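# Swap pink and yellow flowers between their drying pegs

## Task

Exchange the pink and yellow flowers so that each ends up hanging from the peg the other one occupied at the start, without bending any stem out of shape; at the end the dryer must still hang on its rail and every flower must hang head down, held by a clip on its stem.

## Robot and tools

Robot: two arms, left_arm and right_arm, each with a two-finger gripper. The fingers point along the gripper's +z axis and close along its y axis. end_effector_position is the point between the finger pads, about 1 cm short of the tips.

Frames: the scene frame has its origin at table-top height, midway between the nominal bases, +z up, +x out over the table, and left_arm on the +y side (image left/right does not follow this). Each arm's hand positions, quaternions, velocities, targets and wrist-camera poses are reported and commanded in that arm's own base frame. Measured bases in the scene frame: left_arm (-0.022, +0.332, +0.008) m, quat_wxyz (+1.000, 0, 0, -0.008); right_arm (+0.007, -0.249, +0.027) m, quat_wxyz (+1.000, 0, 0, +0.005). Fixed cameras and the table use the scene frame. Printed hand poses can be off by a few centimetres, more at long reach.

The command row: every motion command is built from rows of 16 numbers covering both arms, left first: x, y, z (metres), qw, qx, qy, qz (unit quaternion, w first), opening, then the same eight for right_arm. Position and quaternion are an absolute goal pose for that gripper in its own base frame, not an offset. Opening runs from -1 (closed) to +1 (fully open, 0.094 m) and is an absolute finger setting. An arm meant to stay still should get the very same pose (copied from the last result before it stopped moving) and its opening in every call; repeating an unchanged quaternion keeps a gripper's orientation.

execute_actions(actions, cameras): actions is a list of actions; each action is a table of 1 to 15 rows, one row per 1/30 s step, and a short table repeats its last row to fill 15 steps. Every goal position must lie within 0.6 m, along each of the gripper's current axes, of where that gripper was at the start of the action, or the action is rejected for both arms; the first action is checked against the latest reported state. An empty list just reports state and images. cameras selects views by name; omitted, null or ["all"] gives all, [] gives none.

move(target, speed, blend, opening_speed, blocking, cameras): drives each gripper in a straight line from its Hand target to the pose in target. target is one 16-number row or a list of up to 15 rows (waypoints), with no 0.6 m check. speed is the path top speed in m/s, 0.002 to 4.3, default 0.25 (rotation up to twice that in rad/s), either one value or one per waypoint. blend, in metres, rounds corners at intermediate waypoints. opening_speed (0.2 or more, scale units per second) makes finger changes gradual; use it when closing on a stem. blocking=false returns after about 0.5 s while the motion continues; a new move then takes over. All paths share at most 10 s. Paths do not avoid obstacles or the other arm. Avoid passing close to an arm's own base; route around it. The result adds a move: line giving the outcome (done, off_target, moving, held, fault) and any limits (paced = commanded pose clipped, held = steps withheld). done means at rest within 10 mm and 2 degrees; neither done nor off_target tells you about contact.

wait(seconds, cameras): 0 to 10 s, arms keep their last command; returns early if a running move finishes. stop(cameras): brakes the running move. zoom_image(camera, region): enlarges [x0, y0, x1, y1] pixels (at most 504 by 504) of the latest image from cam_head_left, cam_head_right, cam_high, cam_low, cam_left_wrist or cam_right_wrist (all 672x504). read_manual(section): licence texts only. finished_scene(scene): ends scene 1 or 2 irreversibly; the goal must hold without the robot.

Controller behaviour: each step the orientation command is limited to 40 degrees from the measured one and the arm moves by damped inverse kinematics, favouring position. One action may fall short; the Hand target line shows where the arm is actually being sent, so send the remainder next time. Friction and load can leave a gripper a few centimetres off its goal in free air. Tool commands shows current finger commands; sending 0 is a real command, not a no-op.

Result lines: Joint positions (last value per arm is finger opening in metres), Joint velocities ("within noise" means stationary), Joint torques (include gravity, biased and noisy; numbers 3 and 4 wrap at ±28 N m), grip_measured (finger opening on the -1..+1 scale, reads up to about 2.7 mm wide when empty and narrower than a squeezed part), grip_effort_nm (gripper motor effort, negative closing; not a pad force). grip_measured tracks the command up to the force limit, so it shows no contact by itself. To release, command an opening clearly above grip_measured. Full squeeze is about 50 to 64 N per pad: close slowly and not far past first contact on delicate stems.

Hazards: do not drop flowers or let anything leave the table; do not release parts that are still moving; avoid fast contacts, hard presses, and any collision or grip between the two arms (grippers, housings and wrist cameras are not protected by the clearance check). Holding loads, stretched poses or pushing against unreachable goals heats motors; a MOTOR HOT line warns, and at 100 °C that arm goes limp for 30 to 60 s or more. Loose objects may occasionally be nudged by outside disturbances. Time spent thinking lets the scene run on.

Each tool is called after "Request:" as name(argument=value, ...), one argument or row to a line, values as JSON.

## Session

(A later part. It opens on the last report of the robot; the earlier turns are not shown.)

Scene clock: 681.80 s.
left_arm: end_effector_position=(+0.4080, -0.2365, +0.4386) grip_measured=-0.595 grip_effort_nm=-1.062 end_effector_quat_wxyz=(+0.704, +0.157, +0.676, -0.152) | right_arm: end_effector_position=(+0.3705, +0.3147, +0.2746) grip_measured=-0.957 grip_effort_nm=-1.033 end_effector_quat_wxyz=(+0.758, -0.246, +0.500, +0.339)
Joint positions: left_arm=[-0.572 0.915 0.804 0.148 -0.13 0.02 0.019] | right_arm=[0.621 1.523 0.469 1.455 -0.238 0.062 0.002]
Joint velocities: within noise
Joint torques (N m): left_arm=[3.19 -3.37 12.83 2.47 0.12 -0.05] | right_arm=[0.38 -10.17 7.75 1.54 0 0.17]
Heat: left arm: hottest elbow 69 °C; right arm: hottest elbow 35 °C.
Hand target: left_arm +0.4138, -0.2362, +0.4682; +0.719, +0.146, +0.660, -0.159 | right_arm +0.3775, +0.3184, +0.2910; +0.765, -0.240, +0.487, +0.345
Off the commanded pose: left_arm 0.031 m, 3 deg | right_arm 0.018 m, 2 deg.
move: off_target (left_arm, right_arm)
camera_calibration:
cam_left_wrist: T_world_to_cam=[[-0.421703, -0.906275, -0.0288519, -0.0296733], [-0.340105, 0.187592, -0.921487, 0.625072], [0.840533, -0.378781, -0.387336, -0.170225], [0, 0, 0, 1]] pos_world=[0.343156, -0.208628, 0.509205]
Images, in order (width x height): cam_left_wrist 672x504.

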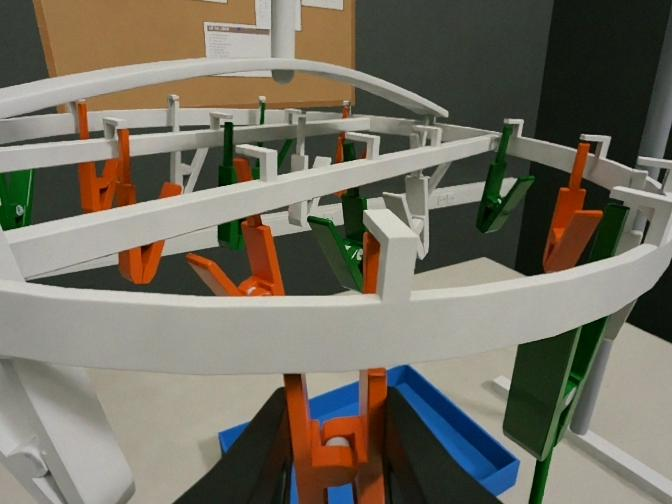

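Request:
move(
  target=[0.4155,-0.237,0.469,0.719,0.146,0.660,-0.159,-1,0.379,0.319,0.297,0.765,-0.24,0.487,0.345,-1],
  speed=0.05,
  cameras=["cam_low","cam_head_left"],
)

Request:
zoom_image(
  camera="cam_low",
  region=[300, 150, 460, 270],
)

Request:
zoom_image(
  camera="cam_head_left",
  region=[250, 80, 420, 210],
)

Request:
execute_actions(
  actions=[],
  cameras=["cam_left_wrist"],
)

Request:
zoom_image(
  camera="cam_left_wrist",
  region=[240, 380, 440, 504],
)

Scene clock: 687.53 s.
left_arm: end_effector_position=(+0.4080, -0.2365, +0.4386) grip_measured=-0.595 grip_effort_nm=-1.062 end_effector_quat_wxyz=(+0.704, +0.157, +0.676, -0.152) | right_arm: end_effector_position=(+0.3699, +0.3146, +0.2781) grip_measured=-0.957 grip_effort_nm=-1.028 end_effector_quat_wxyz=(+0.757, -0.247, +0.502, +0.339)
Joint positions: left_arm=[-0.572 0.915 0.804 0.148 -0.13 0.02 0.019] | right_arm=[0.621 1.504 0.469 1.43 -0.24 0.062 0.002]
Joint velocities: within noise
Joint torques (N m): left_arm=[3.14 -3.31 12.85 2.47 0.12 -0.05] | right_arm=[0.09 -9.99 8.28 1.47 -0.02 0.17]
Heat: left arm: hottest elbow 70 °C; right arm: hottest elbow 35 °C.
Hand target: left_arm +0.4138, -0.2361, +0.4683; +0.719, +0.146, +0.660, -0.159 | right_arm +0.3782, +0.3183, +0.2971; +0.765, -0.240, +0.487, +0.345
Off the commanded pose: left_arm 0.031 m, 3 deg | right_arm 0.021 m, 2 deg.
move: off_target (left_arm, right_arm)
Images, in order (width x height): cam_head_left 672x504, cam_low 672x504.

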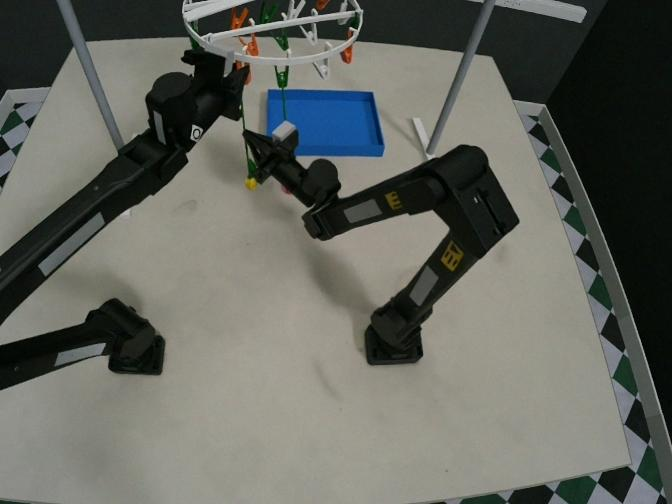

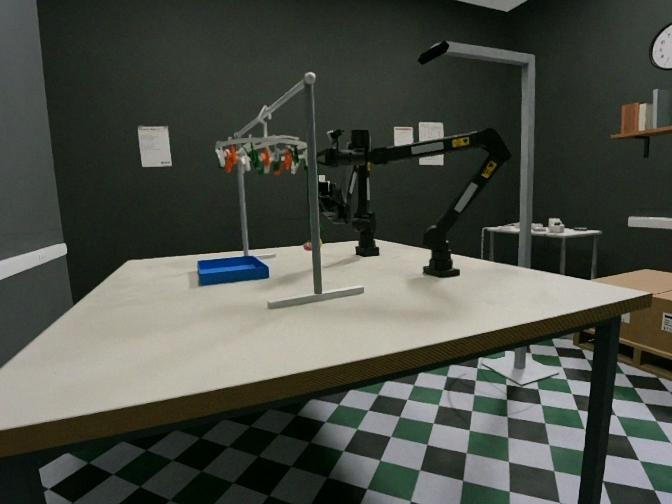

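Scaled by 3.150 from the camera's 672x504 image, which has a finer 960x720 frame.

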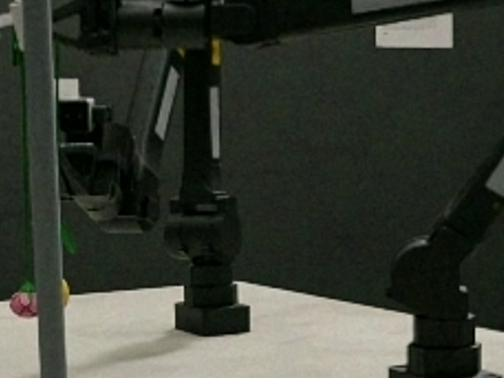

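Scaled by 2.965 from the camera's 672x504 image, which has a finer 960x720 frame.

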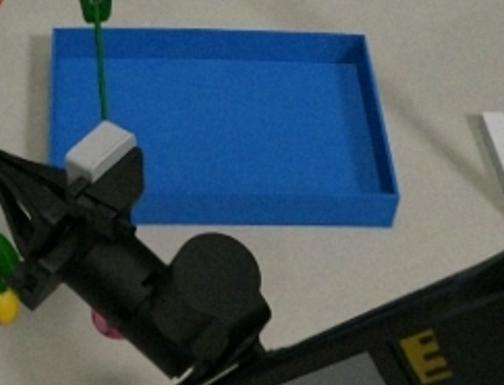

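Scene clock: 687.53 s.
left_arm: end_effector_position=(+0.4080, -0.2365, +0.4386) grip_measured=-0.595 grip_effort_nm=-1.062 end_effector_quat_wxyz=(+0.704, +0.157, +0.676, -0.152) | right_arm: end_effector_position=(+0.3699, +0.3146, +0.2781) grip_measured=-0.957 grip_effort_nm=-1.028 end_effector_quat_wxyz=(+0.757, -0.247, +0.502, +0.339)
Joint positions: left_arm=[-0.572 0.915 0.804 0.148 -0.13 0.02 0.019] | right_arm=[0.621 1.504 0.469 1.43 -0.24 0.062 0.002]
Joint velocities: within noise
Joint torques (N m): left_arm=[3.14 -3.31 12.85 2.47 0.12 -0.05] | right_arm=[0.09 -9.99 8.28 1.47 -0.02 0.17]
Heat: left arm: hottest elbow 70 °C; right arm: hottest elbow 35 °C.
Hand target: left_arm +0.4138, -0.2361, +0.4683; +0.719, +0.146, +0.660, -0.159 | right_arm +0.3782, +0.3183, +0.2971; +0.765, -0.240, +0.487, +0.345
Tool commands: left_gripper/opening=-1.0 right_gripper/opening=-1.0
Off the commanded pose: left_arm 0.031 m, 3 deg | right_arm 0.021 m, 2 deg.
camera_calibration:
cam_left_wrist: T_world_to_cam=[[-0.421703, -0.906275, -0.0288519, -0.0296733], [-0.340105, 0.187592, -0.921487, 0.625072], [0.840533, -0.378781, -0.387336, -0.170225], [0, 0, 0, 1]] pos_world=[0.343156, -0.208628, 0.509205]
Images, in order (width x height): cam_left_wrist 672x504.

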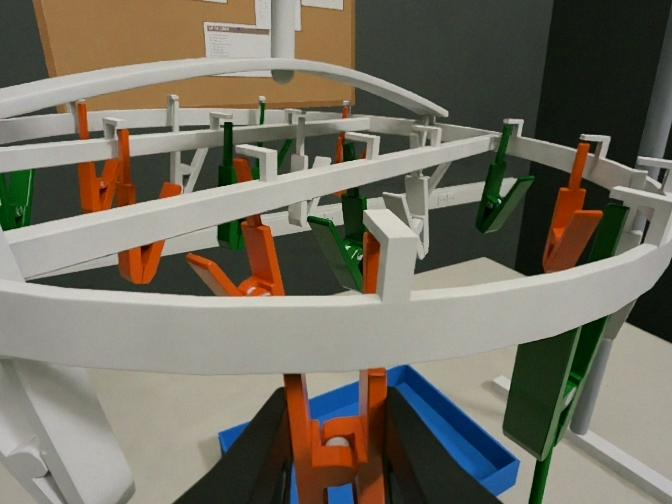

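Scaled by 2.520 from the camera's 672x504 image, which has a finer 960x720 frame.

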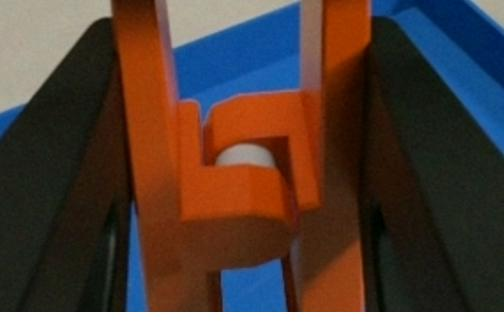

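Request:
move(
  target=[0.4155,-0.237,0.469,0.719,0.146,0.660,-0.159,-1,0.385,0.3155,0.297,0.765,-0.24,0.487,0.345,-1],
  speed=0.05,
  cameras=["cam_left_wrist","cam_right_wrist"],
)

Request:
zoom_image(
  camera="cam_left_wrist",
  region=[240, 380, 440, 504],
)

Request:
zoom_image(
  camera="cam_right_wrist",
  region=[230, 0, 560, 200],
)

Scene clock: 690.93 s.
left_arm: end_effector_position=(+0.4080, -0.2365, +0.4386) grip_measured=-0.595 grip_effort_nm=-1.062 end_effector_quat_wxyz=(+0.704, +0.157, +0.676, -0.152) | right_arm: end_effector_position=(+0.3737, +0.3131, +0.2816) grip_measured=-0.957 grip_effort_nm=-1.038 end_effector_quat_wxyz=(+0.758, -0.249, +0.498, +0.341)
Joint positions: left_arm=[-0.572 0.915 0.804 0.148 -0.13 0.02 0.019] | right_arm=[0.608 1.504 0.479 1.43 -0.256 0.067 0.002]
Joint velocities: within noise
Joint torques (N m): left_arm=[3.14 -3.31 12.83 2.5 0.12 -0.05] | right_arm=[-0.15 -9.47 8.27 1.51 -0.02 0.2]
Heat: left arm: hottest elbow 70 °C; right arm: hottest elbow 35 °C.
Hand target: left_arm +0.4138, -0.2361, +0.4683; +0.719, +0.146, +0.660, -0.159 | right_arm +0.3843, +0.3149, +0.2970; +0.765, -0.240, +0.487, +0.345
Off the commanded pose: left_arm 0.031 m, 3 deg | right_arm 0.019 m, 2 deg.
move: off_target (left_arm, right_arm)
camera_calibration:
cam_left_wrist: T_world_to_cam=[[-0.421703, -0.906275, -0.0288519, -0.0296733], [-0.340105, 0.187592, -0.921487, 0.625072], [0.840533, -0.378781, -0.387336, -0.170225], [0, 0, 0, 1]] pos_world=[0.343156, -0.208628, 0.509205]
cam_right_wrist: T_world_to_cam=[[0.764611, -0.642695, 0.0480903, -0.0991644], [0.0125396, -0.059768, -0.998134, 0.335436], [0.64437, 0.763787, -0.0376402, -0.380503], [0, 0, 0, 1]] pos_world=[0.316801, 0.24694, 0.325257]
Images, in order (width x height): cam_left_wrist 672x504, cam_right_wrist 672x504.

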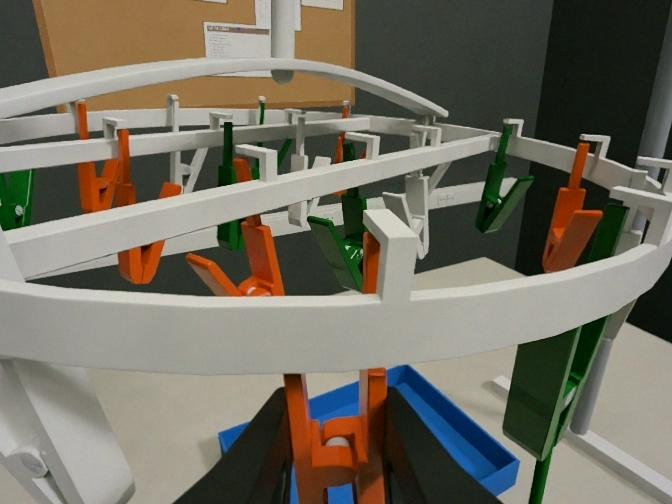

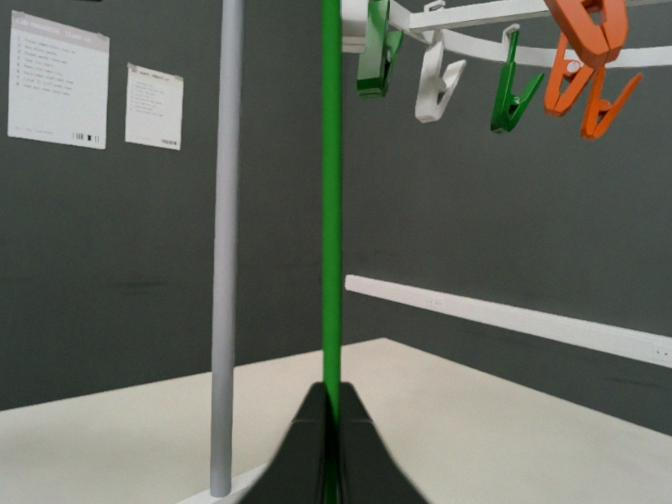

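Scaled by 2.520 from the camera's 672x504 image, which has a finer 960x720 frame.

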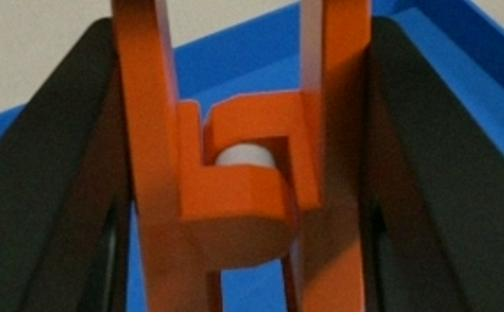

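Scaled by 1.527 from the camera's 672x504 image, which has a finer 960x720 frame.

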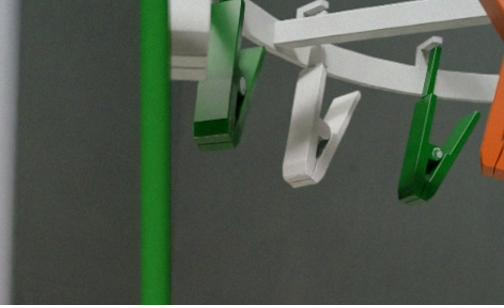

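Request:
move(
  target=[0.4155,-0.237,0.469,0.719,0.146,0.660,-0.159,-1,0.389,0.3138,0.299,0.765,-0.24,0.487,0.345,-1],
  speed=0.05,
  cameras=["cam_left_wrist"],
)

Request:
zoom_image(
  camera="cam_left_wrist",
  region=[240, 380, 440, 504],
)

Scene clock: 696.27 s.
left_arm: end_effector_position=(+0.4080, -0.2365, +0.4386) grip_measured=-0.595 grip_effort_nm=-1.067 end_effector_quat_wxyz=(+0.704, +0.157, +0.676, -0.152) | right_arm: end_effector_position=(+0.3776, +0.3116, +0.2834) grip_measured=-0.957 grip_effort_nm=-1.038 end_effector_quat_wxyz=(+0.758, -0.248, +0.498, +0.341)
Joint positions: left_arm=[-0.572 0.915 0.804 0.148 -0.13 0.02 0.019] | right_arm=[0.597 1.504 0.486 1.424 -0.266 0.072 0.002]
Joint velocities: within noise
Joint torques (N m): left_arm=[3.14 -3.37 12.83 2.5 0.12 -0.05] | right_arm=[-0.32 -9.7 8.35 1.39 -0.01 0.2]
Heat: left arm: hottest elbow 70 °C; right arm: hottest elbow 35 °C.
Hand target: left_arm +0.4138, -0.2361, +0.4683; +0.719, +0.146, +0.660, -0.159 | right_arm +0.3882, +0.3133, +0.2990; +0.765, -0.240, +0.487, +0.345
Off the commanded pose: left_arm 0.031 m, 3 deg | right_arm 0.019 m, 2 deg.
move: off_target (left_arm, right_arm)
camera_calibration:
cam_left_wrist: T_world_to_cam=[[-0.421703, -0.906275, -0.0288519, -0.0296733], [-0.340105, 0.187592, -0.921487, 0.625072], [0.840533, -0.378781, -0.387336, -0.170225], [0, 0, 0, 1]] pos_world=[0.343156, -0.208628, 0.509205]
Images, in order (width x height): cam_left_wrist 672x504.

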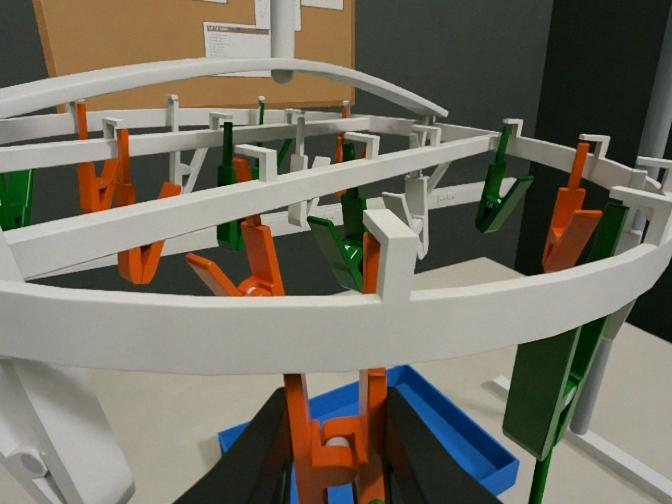

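Scaled by 2.520 from the camera's 672x504 image, which has a finer 960x720 frame.

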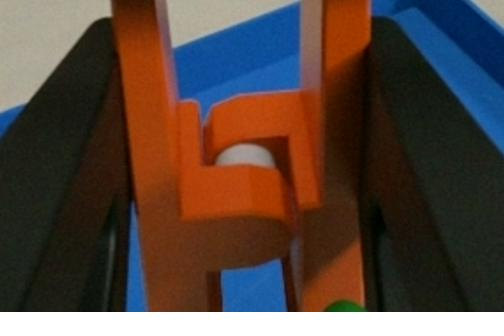

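Request:
move(
  target=[0.4155,-0.237,0.469,0.719,0.146,0.660,-0.159,-1,0.392,0.3215,0.299,0.765,-0.24,0.487,0.345,-1],
  speed=0.05,
  cameras=["cam_left_wrist"],
)

Request:
zoom_image(
  camera="cam_left_wrist",
  region=[240, 380, 440, 504],
)

Scene clock: 700.03 s.
left_arm: end_effector_position=(+0.4080, -0.2365, +0.4386) grip_measured=-0.595 grip_effort_nm=-1.067 end_effector_quat_wxyz=(+0.704, +0.157, +0.676, -0.152) | right_arm: end_effector_position=(+0.3826, +0.3130, +0.2900) grip_measured=-0.957 grip_effort_nm=-1.023 end_effector_quat_wxyz=(+0.763, -0.244, +0.494, +0.339)
Joint positions: left_arm=[-0.572 0.915 0.804 0.148 -0.13 0.02 0.019] | right_arm=[0.597 1.504 0.504 1.419 -0.258 0.073 0.002]
Joint velocities: within noise
Joint torques (N m): left_arm=[3.19 -3.25 12.83 2.48 0.12 -0.05] | right_arm=[1.03 -8.41 8.5 1.46 0.15 0.13]
Heat: left arm: hottest elbow 71 °C; right arm: hottest elbow 35 °C.
Hand target: left_arm +0.4138, -0.2361, +0.4683; +0.719, +0.146, +0.660, -0.159 | right_arm +0.3915, +0.3210, +0.2991; +0.765, -0.240, +0.487, +0.345
Off the commanded pose: left_arm 0.031 m, 3 deg | right_arm 0.016 m, 1 deg.
move: off_target (left_arm, right_arm)
camera_calibration:
cam_left_wrist: T_world_to_cam=[[-0.421703, -0.906275, -0.0288519, -0.0296733], [-0.340105, 0.187592, -0.921487, 0.625072], [0.840533, -0.378781, -0.387336, -0.170225], [0, 0, 0, 1]] pos_world=[0.343156, -0.208628, 0.509205]
Images, in order (width x height): cam_left_wrist 672x504.

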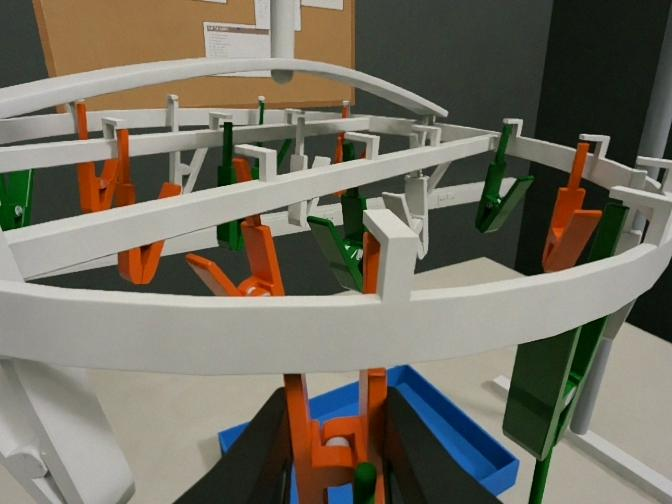

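Scaled by 2.520 from the camera's 672x504 image, which has a finer 960x720 frame.

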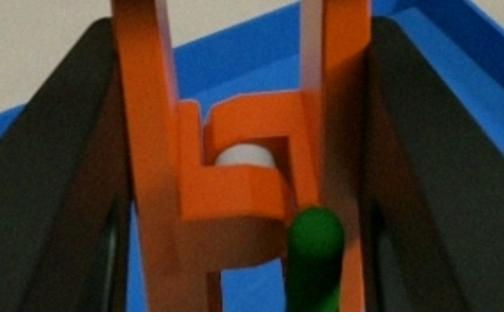

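Request:
move(
  target=[
    [0.4155,-0.237,0.469,0.719,0.146,0.660,-0.159,-1,0.387,0.3245,0.283,0.765,-0.24,0.487,0.345,-1],
    [0.4155,-0.237,0.469,0.719,0.146,0.660,-0.159,-1,0.388,0.3265,0.287,0.765,-0.24,0.487,0.345,-1],
  ],
  speed=0.05,
  cameras=["cam_left_wrist"],
)

Request:
zoom_image(
  camera="cam_left_wrist",
  region=[240, 380, 440, 504],
)

Scene clock: 702.93 s.
left_arm: end_effector_position=(+0.4080, -0.2365, +0.4386) grip_measured=-0.595 grip_effort_nm=-1.062 end_effector_quat_wxyz=(+0.704, +0.157, +0.676, -0.152) | right_arm: end_effector_position=(+0.3844, +0.3183, +0.2746) grip_measured=-0.957 grip_effort_nm=-1.028 end_effector_quat_wxyz=(+0.757, -0.242, +0.503, +0.339)
Joint positions: left_arm=[-0.572 0.915 0.804 0.148 -0.13 0.02 0.019] | right_arm=[0.609 1.549 0.504 1.444 -0.241 0.073 0.002]
Joint velocities: within noise
Joint torques (N m): left_arm=[3.14 -3.37 12.86 2.5 0.12 -0.05] | right_arm=[1.38 -9.47 7.57 2.3 0.14 0.07]
Heat: left arm: hottest elbow 71 °C; right arm: hottest elbow 36 °C.
Hand target: left_arm +0.4138, -0.2361, +0.4683; +0.719, +0.146, +0.660, -0.159 | right_arm +0.3876, +0.3262, +0.2870; +0.765, -0.240, +0.487, +0.345
Off the commanded pose: left_arm 0.031 m, 3 deg | right_arm 0.015 m, 2 deg.
move: off_target (left_arm, right_arm)
camera_calibration:
cam_left_wrist: T_world_to_cam=[[-0.421703, -0.906275, -0.0288519, -0.0296733], [-0.340105, 0.187592, -0.921487, 0.625072], [0.840533, -0.378781, -0.387336, -0.170225], [0, 0, 0, 1]] pos_world=[0.343156, -0.208628, 0.509205]
Images, in order (width x height): cam_left_wrist 672x504.

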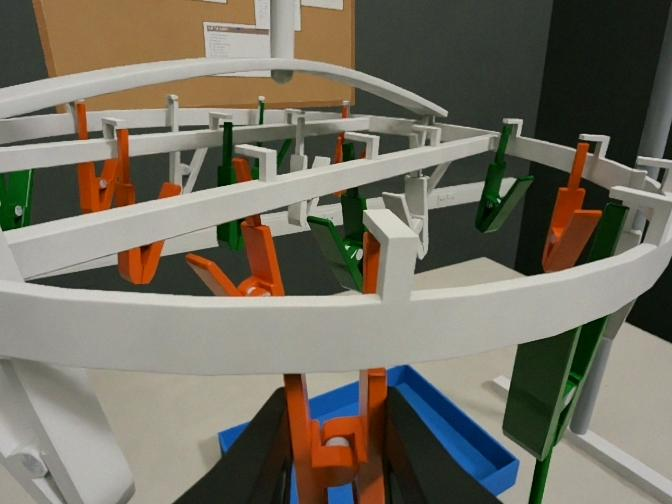

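Scaled by 2.520 from the camera's 672x504 image, which has a finer 960x720 frame.

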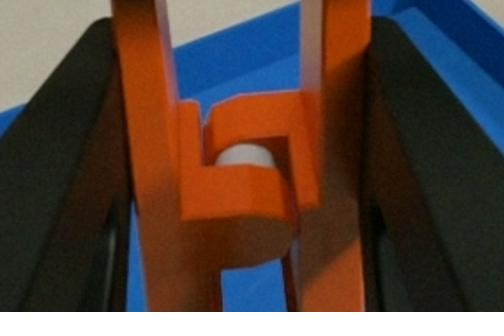

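Request:
move(
  target=[0.4155,-0.237,0.469,0.719,0.146,0.660,-0.159,-1,0.393,0.324,0.287,0.765,-0.24,0.487,0.345,-1],
  speed=0.04,
  cameras=["cam_left_wrist","cam_right_wrist"],
)

Request:
zoom_image(
  camera="cam_left_wrist",
  region=[240, 380, 440, 504],
)

Scene clock: 708.63 s.
left_arm: end_effector_position=(+0.4080, -0.2365, +0.4386) grip_measured=-0.595 grip_effort_nm=-1.062 end_effector_quat_wxyz=(+0.704, +0.157, +0.676, -0.152) | right_arm: end_effector_position=(+0.3833, +0.3193, +0.2744) grip_measured=-0.957 grip_effort_nm=-1.028 end_effector_quat_wxyz=(+0.756, -0.245, +0.501, +0.341)
Joint positions: left_arm=[-0.572 0.915 0.804 0.148 -0.13 0.02 0.019] | right_arm=[0.609 1.549 0.504 1.444 -0.25 0.073 0.002]
Joint velocities: within noise
Joint torques (N m): left_arm=[3.14 -3.31 12.82 2.48 0.13 -0.05] | right_arm=[0.44 -8.88 8.12 2.24 0 0.12]
Heat: left arm: hottest elbow 71 °C; right arm: hottest elbow 36 °C.
Hand target: left_arm +0.4138, -0.2361, +0.4683; +0.719, +0.146, +0.660, -0.159 | right_arm +0.3925, +0.3235, +0.2869; +0.765, -0.240, +0.487, +0.345
Off the commanded pose: left_arm 0.031 m, 3 deg | right_arm 0.017 m, 2 deg.
move: off_target (left_arm, right_arm)
camera_calibration:
cam_left_wrist: T_world_to_cam=[[-0.421703, -0.906275, -0.0288519, -0.0296733], [-0.340105, 0.187592, -0.921487, 0.625072], [0.840533, -0.378781, -0.387336, -0.170225], [0, 0, 0, 1]] pos_world=[0.343156, -0.208628, 0.509205]
cam_right_wrist: T_world_to_cam=[[0.763244, -0.644917, 0.0392516, -0.0985381], [0.00294186, -0.0572812, -0.998354, 0.331464], [0.646104, 0.762103, -0.0418223, -0.390758], [0, 0, 0, 1]] pos_world=[0.326703, 0.253235, 0.318444]
Images, in order (width x height): cam_left_wrist 672x504, cam_right_wrist 672x504.

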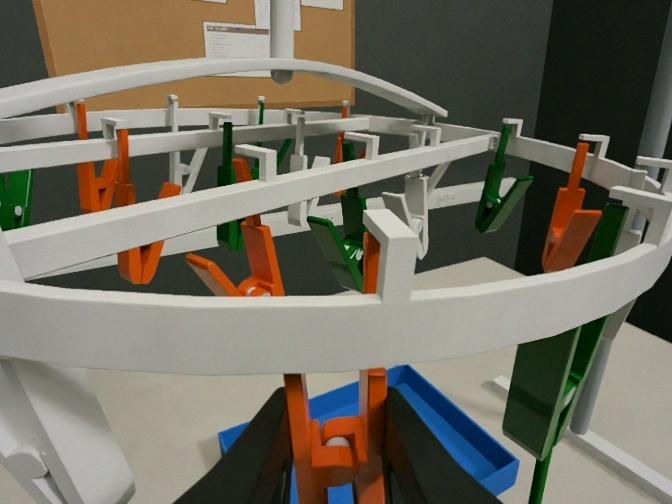

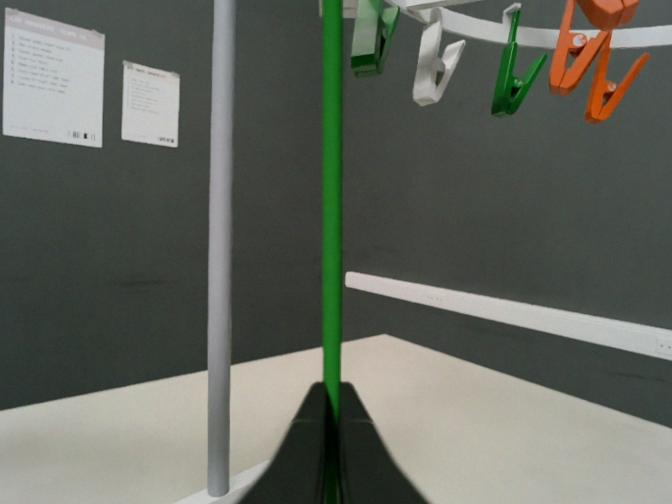

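Scaled by 2.520 from the camera's 672x504 image, which has a finer 960x720 frame.

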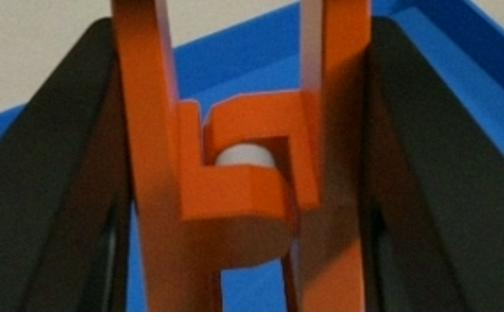

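Request:
move(
  target=[0.4155,-0.237,0.469,0.719,0.146,0.660,-0.159,-1,0.399,0.320,0.288,0.765,-0.24,0.487,0.345,-1],
  speed=0.06,
  cameras=["cam_left_wrist"],
)

Request:
zoom_image(
  camera="cam_left_wrist",
  region=[240, 380, 440, 504],
)

Scene clock: 711.53 s.
left_arm: end_effector_position=(+0.4080, -0.2365, +0.4386) grip_measured=-0.595 grip_effort_nm=-1.067 end_effector_quat_wxyz=(+0.704, +0.157, +0.676, -0.152) | right_arm: end_effector_position=(+0.3870, +0.3172, +0.2776) grip_measured=-0.957 grip_effort_nm=-1.043 end_effector_quat_wxyz=(+0.758, -0.248, +0.497, +0.341)
Joint positions: left_arm=[-0.572 0.915 0.804 0.148 -0.13 0.02 0.019] | right_arm=[0.596 1.549 0.513 1.444 -0.267 0.073 0.002]
Joint velocities: within noise
Joint torques (N m): left_arm=[3.19 -3.31 12.83 2.48 0.12 -0.05] | right_arm=[-0.26 -9 8.12 2.14 0 0.2]
Heat: left arm: hottest elbow 71 °C; right arm: hottest elbow 36 °C.
Hand target: left_arm +0.4138, -0.2361, +0.4683; +0.719, +0.146, +0.660, -0.159 | right_arm +0.3984, +0.3196, +0.2881; +0.765, -0.240, +0.487, +0.345
Off the commanded pose: left_arm 0.031 m, 3 deg | right_arm 0.016 m, 2 deg.
move: off_target (left_arm, right_arm)
camera_calibration:
cam_left_wrist: T_world_to_cam=[[-0.421703, -0.906275, -0.0288519, -0.0296733], [-0.340105, 0.187592, -0.921487, 0.625072], [0.840533, -0.378781, -0.387336, -0.170225], [0, 0, 0, 1]] pos_world=[0.343156, -0.208628, 0.509205]
Images, in order (width x height): cam_left_wrist 672x504.

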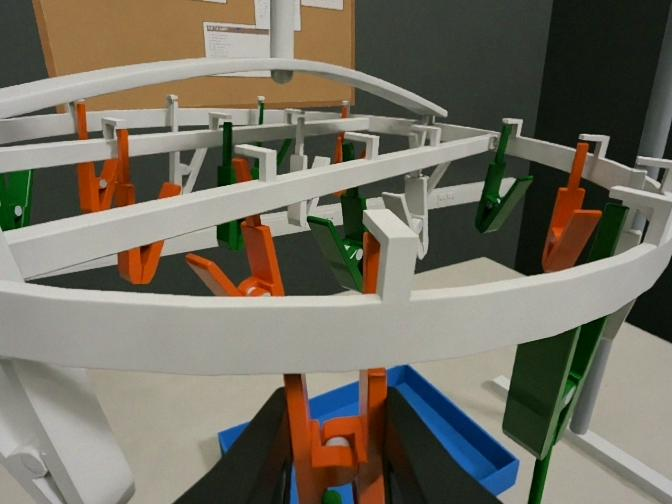

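Scaled by 2.520 from the camera's 672x504 image, which has a finer 960x720 frame.

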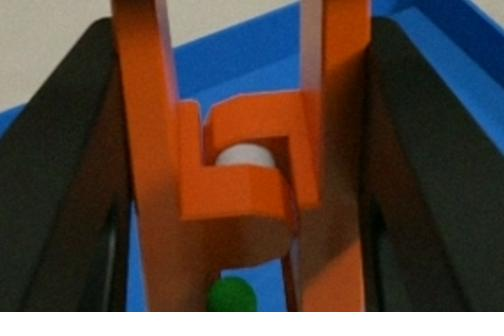

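Request:
move(
  target=[
    [0.4155,-0.237,0.469,0.719,0.146,0.660,-0.159,-1,0.397,0.317,0.286,0.765,-0.24,0.487,0.345,-1],
  ],
  speed=0.06,
  cameras=["cam_left_wrist"],
)

Request:
zoom_image(
  camera="cam_left_wrist",
  region=[240, 380, 440, 504],
)

Scene clock: 714.63 s.
left_arm: end_effector_position=(+0.4080, -0.2365, +0.4386) grip_measured=-0.595 grip_effort_nm=-1.067 end_effector_quat_wxyz=(+0.704, +0.157, +0.676, -0.152) | right_arm: end_effector_position=(+0.3873, +0.3164, +0.2779) grip_measured=-0.957 grip_effort_nm=-1.038 end_effector_quat_wxyz=(+0.759, -0.248, +0.496, +0.341)
Joint positions: left_arm=[-0.572 0.915 0.804 0.148 -0.13 0.02 0.019] | right_arm=[0.593 1.55 0.513 1.448 -0.271 0.075 0.002]
Joint velocities: within noise
Joint torques (N m): left_arm=[3.08 -3.31 12.83 2.48 0.12 -0.05] | right_arm=[-0.26 -8.88 7.43 2.35 0 0.19]
Heat: left arm: hottest elbow 72 °C; right arm: hottest elbow 36 °C.
Hand target: left_arm +0.4138, -0.2361, +0.4683; +0.719, +0.146, +0.660, -0.159 | right_arm +0.3966, +0.3168, +0.2860; +0.765, -0.240, +0.487, +0.345
Off the commanded pose: left_arm 0.031 m, 3 deg | right_arm 0.013 m, 2 deg.
move: off_target (left_arm, right_arm)
camera_calibration:
cam_left_wrist: T_world_to_cam=[[-0.421703, -0.906275, -0.0288519, -0.0296733], [-0.340105, 0.187592, -0.921487, 0.625072], [0.840533, -0.378781, -0.387336, -0.170225], [0, 0, 0, 1]] pos_world=[0.343156, -0.208628, 0.509205]
Images, in order (width x height): cam_left_wrist 672x504.

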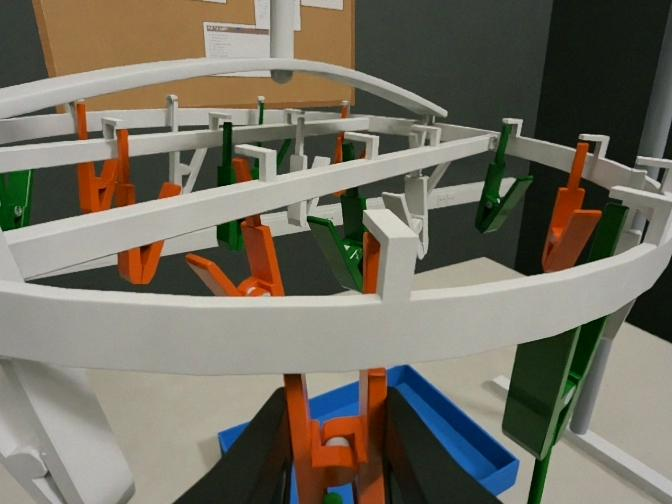

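Scaled by 2.520 from the camera's 672x504 image, which has a finer 960x720 frame.

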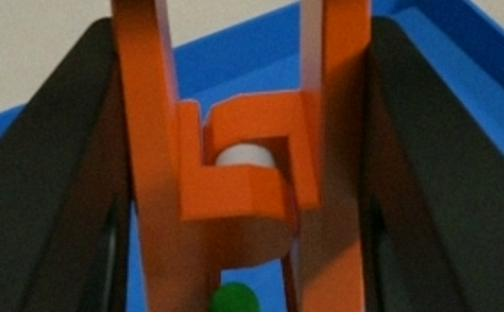

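Request:
move(
  target=[
    [0.4155,-0.237,0.469,0.719,0.146,0.660,-0.159,-1,0.401,0.311,0.284,0.765,-0.24,0.487,0.345,-1],
  ],
  speed=0.06,
  cameras=["cam_left_wrist","cam_right_wrist"],
)

Request:
zoom_image(
  camera="cam_left_wrist",
  region=[240, 380, 440, 504],
)

Scene clock: 717.13 s.
left_arm: end_effector_position=(+0.4080, -0.2365, +0.4386) grip_measured=-0.595 grip_effort_nm=-1.067 end_effector_quat_wxyz=(+0.704, +0.157, +0.676, -0.152) | right_arm: end_effector_position=(+0.3915, +0.3106, +0.2761) grip_measured=-0.957 grip_effort_nm=-1.033 end_effector_quat_wxyz=(+0.759, -0.248, +0.496, +0.341)
Joint positions: left_arm=[-0.572 0.915 0.804 0.148 -0.13 0.02 0.019] | right_arm=[0.572 1.558 0.513 1.458 -0.289 0.082 0.002]
Joint velocities: within noise
Joint torques (N m): left_arm=[3.14 -3.31 12.83 2.48 0.12 -0.05] | right_arm=[-0.21 -8.82 7.31 2.35 0.02 0.19]
Heat: left arm: hottest elbow 72 °C; right arm: hottest elbow 36 °C.
Hand target: left_arm +0.4138, -0.2361, +0.4683; +0.719, +0.146, +0.660, -0.159 | right_arm +0.4007, +0.3107, +0.2840; +0.765, -0.240, +0.487, +0.345
Off the commanded pose: left_arm 0.031 m, 3 deg | right_arm 0.012 m, 2 deg.
move: off_target (left_arm, right_arm)
camera_calibration:
cam_left_wrist: T_world_to_cam=[[-0.421703, -0.906275, -0.0288519, -0.0296733], [-0.340105, 0.187592, -0.921487, 0.625072], [0.840533, -0.378781, -0.387336, -0.170225], [0, 0, 0, 1]] pos_world=[0.343156, -0.208628, 0.509205]
cam_right_wrist: T_world_to_cam=[[0.764688, -0.642523, 0.0491481, -0.11449], [0.0160591, -0.0572446, -0.998231, 0.327411], [0.6442, 0.764125, -0.0334559, -0.391506], [0, 0, 0, 1]] pos_world=[0.3345, 0.244339, 0.319361]
Images, in order (width x height): cam_left_wrist 672x504, cam_right_wrist 672x504.

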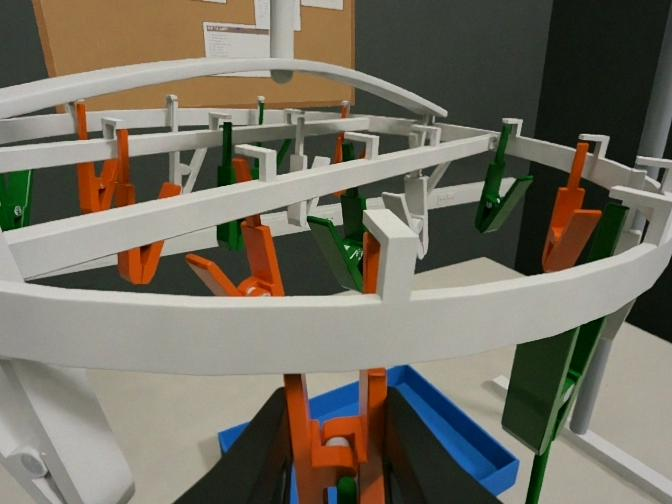

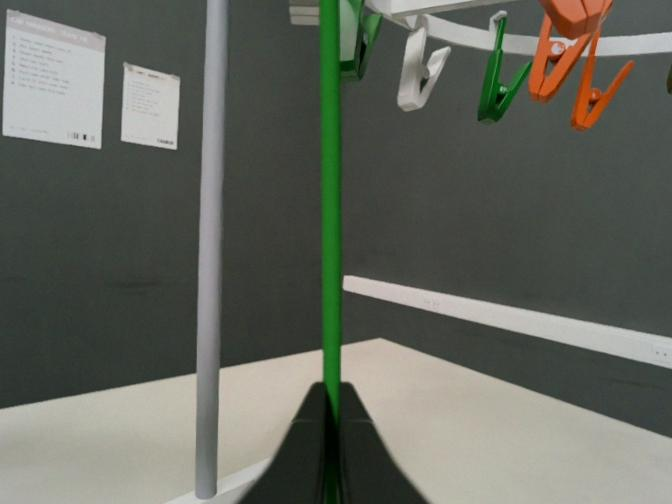

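Scaled by 2.520 from the camera's 672x504 image, which has a finer 960x720 frame.

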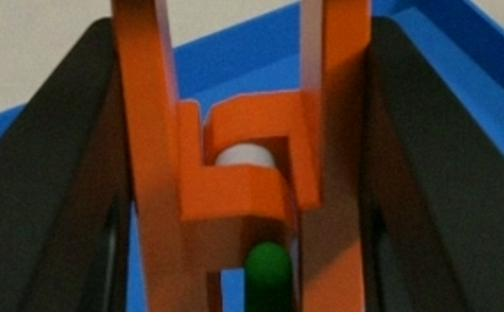

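Request:
move(
  target=[
    [0.4155,-0.237,0.469,0.719,0.146,0.660,-0.159,-1,0.400,0.3125,0.277,0.765,-0.24,0.487,0.345,-1],
    [0.4155,-0.237,0.469,0.719,0.146,0.660,-0.159,-1,0.411,0.3075,0.280,0.765,-0.24,0.487,0.345,-1],
  ],
  speed=0.06,
  cameras=["cam_left_wrist"],
)

Request:
zoom_image(
  camera="cam_left_wrist",
  region=[240, 380, 440, 504],
)

Scene clock: 721.20 s.
left_arm: end_effector_position=(+0.4080, -0.2365, +0.4386) grip_measured=-0.595 grip_effort_nm=-1.062 end_effector_quat_wxyz=(+0.704, +0.157, +0.676, -0.152) | right_arm: end_effector_position=(+0.3994, +0.3052, +0.2700) grip_measured=-0.957 grip_effort_nm=-1.033 end_effector_quat_wxyz=(+0.758, -0.248, +0.497, +0.341)
Joint positions: left_arm=[-0.572 0.915 0.804 0.148 -0.13 0.02 0.019] | right_arm=[0.548 1.586 0.52 1.479 -0.31 0.093 0.002]
Joint velocities: within noise
Joint torques (N m): left_arm=[3.08 -3.31 12.85 2.48 0.12 -0.05] | right_arm=[0.09 -9.35 7.79 2.15 0.01 0.19]
Heat: left arm: hottest elbow 72 °C; right arm: hottest elbow 36 °C.
Hand target: left_arm +0.4138, -0.2361, +0.4683; +0.719, +0.146, +0.660, -0.159 | right_arm +0.4104, +0.3070, +0.2799; +0.765, -0.240, +0.487, +0.345
Off the commanded pose: left_arm 0.031 m, 3 deg | right_arm 0.016 m, 2 deg.
move: off_target (left_arm, right_arm)
camera_calibration:
cam_left_wrist: T_world_to_cam=[[-0.421703, -0.906275, -0.0288519, -0.0296733], [-0.340105, 0.187592, -0.921487, 0.625072], [0.840533, -0.378781, -0.387336, -0.170225], [0, 0, 0, 1]] pos_world=[0.343156, -0.208628, 0.509205]
Images, in order (width x height): cam_left_wrist 672x504.

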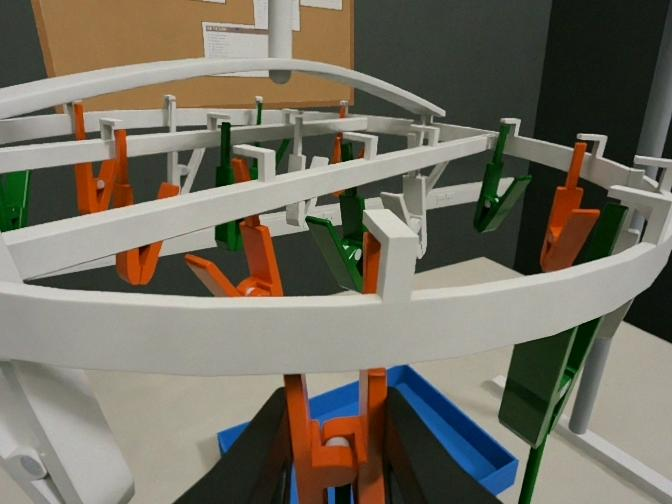

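Scaled by 2.520 from the camera's 672x504 image, which has a finer 960x720 frame.

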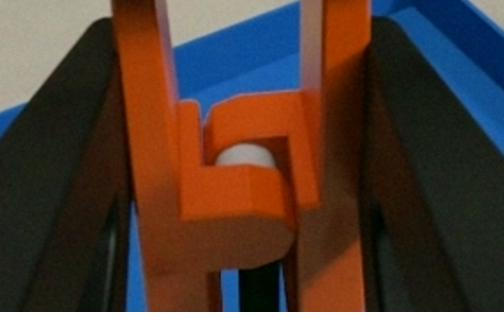

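Request:
move(
  target=[
    [0.4155,-0.237,0.469,0.719,0.146,0.660,-0.159,-1,0.4105,0.308,0.286,0.765,-0.24,0.487,0.345,-1],
  ],
  speed=0.04,
  cameras=["cam_left_wrist","cam_right_wrist"],
)

Request:
zoom_image(
  camera="cam_left_wrist",
  region=[240, 380, 440, 504],
)

Scene clock: 725.20 s.
left_arm: end_effector_position=(+0.4080, -0.2365, +0.4386) grip_measured=-0.595 grip_effort_nm=-1.067 end_effector_quat_wxyz=(+0.704, +0.157, +0.676, -0.152) | right_arm: end_effector_position=(+0.3998, +0.3055, +0.2687) grip_measured=-0.957 grip_effort_nm=-1.033 end_effector_quat_wxyz=(+0.757, -0.248, +0.500, +0.341)
Joint positions: left_arm=[-0.572 0.915 0.804 0.148 -0.13 0.02 0.019] | right_arm=[0.548 1.586 0.52 1.473 -0.31 0.094 0.002]
Joint velocities: within noise
Joint torques (N m): left_arm=[3.14 -3.31 12.83 2.47 0.12 -0.05] | right_arm=[0.09 -11.22 7.92 1.47 0.07 0.18]
Heat: left arm: hottest elbow 72 °C; right arm: hottest elbow 36 °C.
Hand target: left_arm +0.4138, -0.2361, +0.4683; +0.719, +0.146, +0.660, -0.159 | right_arm +0.4097, +0.3074, +0.2861; +0.765, -0.240, +0.487, +0.345
Off the commanded pose: left_arm 0.031 m, 3 deg | right_arm 0.020 m, 2 deg.
move: off_target (left_arm, right_arm)
camera_calibration:
cam_left_wrist: T_world_to_cam=[[-0.421703, -0.906275, -0.0288519, -0.0296733], [-0.340105, 0.187592, -0.921487, 0.625072], [0.840533, -0.378781, -0.387336, -0.170225], [0, 0, 0, 1]] pos_world=[0.343156, -0.208628, 0.509205]
cam_right_wrist: T_world_to_cam=[[0.764487, -0.643132, 0.044044, -0.122077], [0.00713457, -0.0598781, -0.99818, 0.32397], [0.644599, 0.76341, -0.0411876, -0.391076], [0, 0, 0, 1]] pos_world=[0.343103, 0.239439, 0.31265]
Images, in order (width x height): cam_left_wrist 672x504, cam_right_wrist 672x504.

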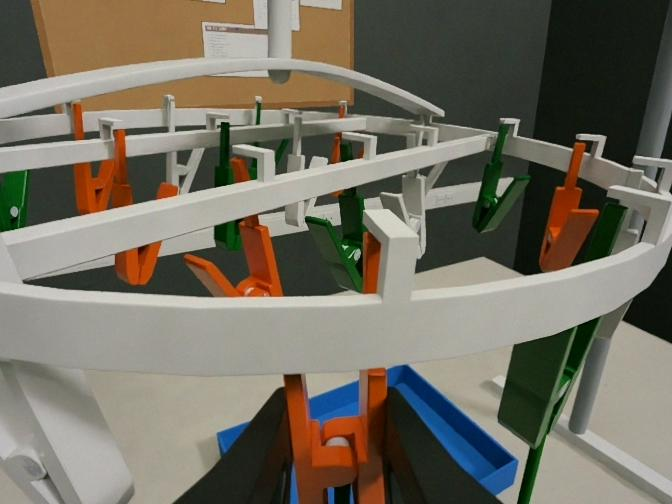

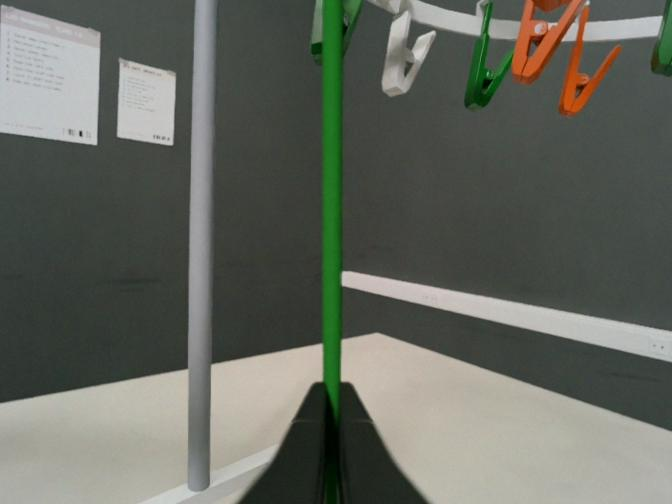

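Scaled by 2.520 from the camera's 672x504 image, which has a finer 960x720 frame.

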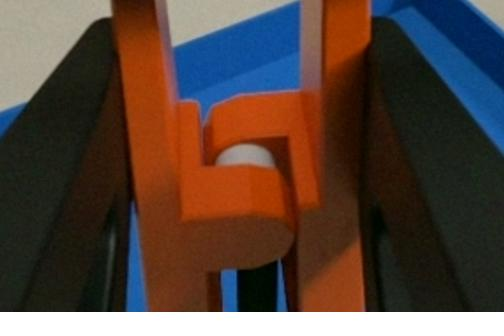

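Request:
move(
  target=[
    [0.4155,-0.237,0.469,0.719,0.146,0.660,-0.159,-1,0.410,0.3075,0.291,0.765,-0.24,0.487,0.345,-1],
  ],
  speed=0.04,
  cameras=["cam_left_wrist","cam_head_left"],
)

Request:
zoom_image(
  camera="cam_left_wrist",
  region=[240, 380, 440, 504],
)

Request:
zoom_image(
  camera="cam_head_left",
  region=[180, 20, 340, 140],
)

Scene clock: 728.53 s.
left_arm: end_effector_position=(+0.4080, -0.2365, +0.4386) grip_measured=-0.595 grip_effort_nm=-1.062 end_effector_quat_wxyz=(+0.704, +0.157, +0.676, -0.152) | right_arm: end_effector_position=(+0.3996, +0.3054, +0.2714) grip_measured=-0.957 grip_effort_nm=-1.028 end_effector_quat_wxyz=(+0.755, -0.248, +0.502, +0.341)
Joint positions: left_arm=[-0.572 0.915 0.804 0.148 -0.13 0.02 0.019] | right_arm=[0.548 1.571 0.52 1.454 -0.31 0.094 0.002]
Joint velocities: within noise
Joint torques (N m): left_arm=[3.14 -3.31 12.86 2.48 0.11 -0.05] | right_arm=[-0.03 -11.28 8.12 1.46 0.07 0.18]
Heat: left arm: hottest elbow 72 °C; right arm: hottest elbow 36 °C.
Hand target: left_arm +0.4138, -0.2361, +0.4683; +0.719, +0.146, +0.660, -0.159 | right_arm +0.4091, +0.3069, +0.2911; +0.765, -0.240, +0.487, +0.345
Off the commanded pose: left_arm 0.031 m, 3 deg | right_arm 0.022 m, 2 deg.
move: off_target (left_arm, right_arm)
camera_calibration:
cam_left_wrist: T_world_to_cam=[[-0.421703, -0.906275, -0.0288519, -0.0296733], [-0.340105, 0.187592, -0.921487, 0.625072], [0.840533, -0.378781, -0.387336, -0.170225], [0, 0, 0, 1]] pos_world=[0.343156, -0.208628, 0.509205]
Images, in order (width x height): cam_head_left 672x504, cam_left_wrist 672x504.

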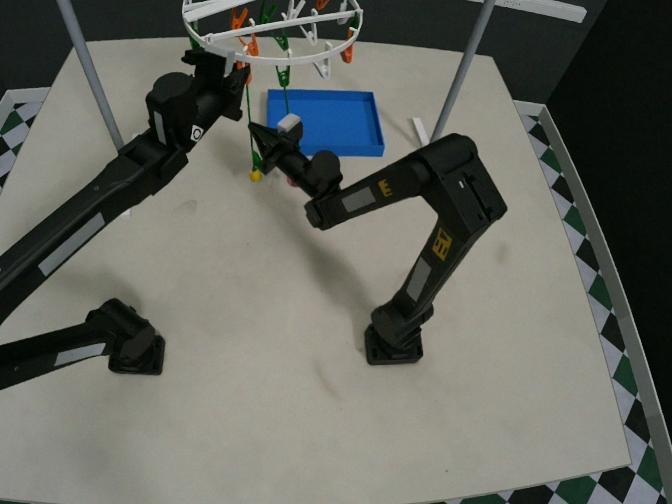

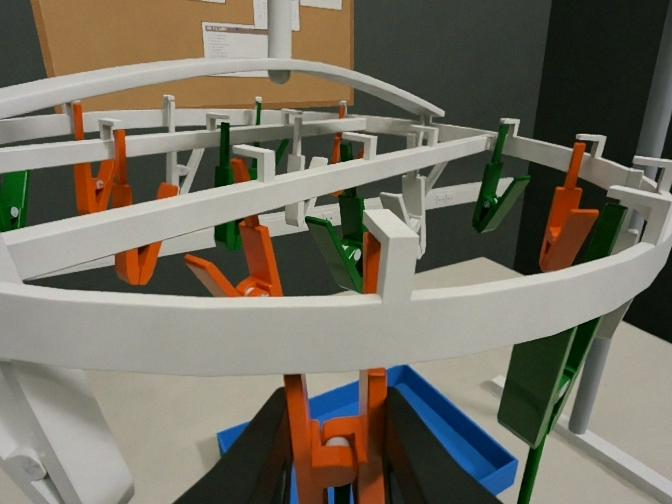

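Scaled by 2.520 from the camera's 672x504 image, which has a finer 960x720 frame.

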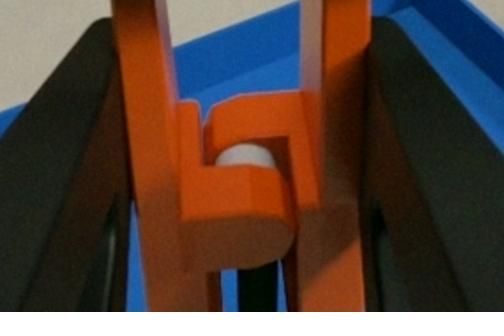

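Scaled by 3.150 from the camera's 672x504 image, which has a finer 960x720 frame.

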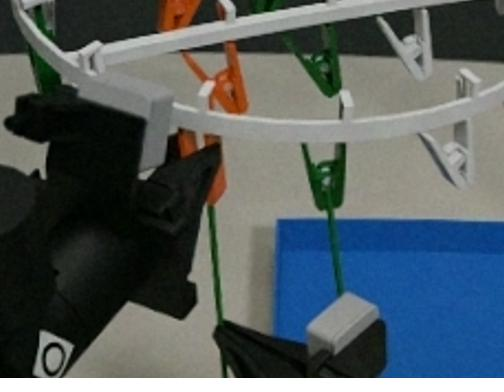

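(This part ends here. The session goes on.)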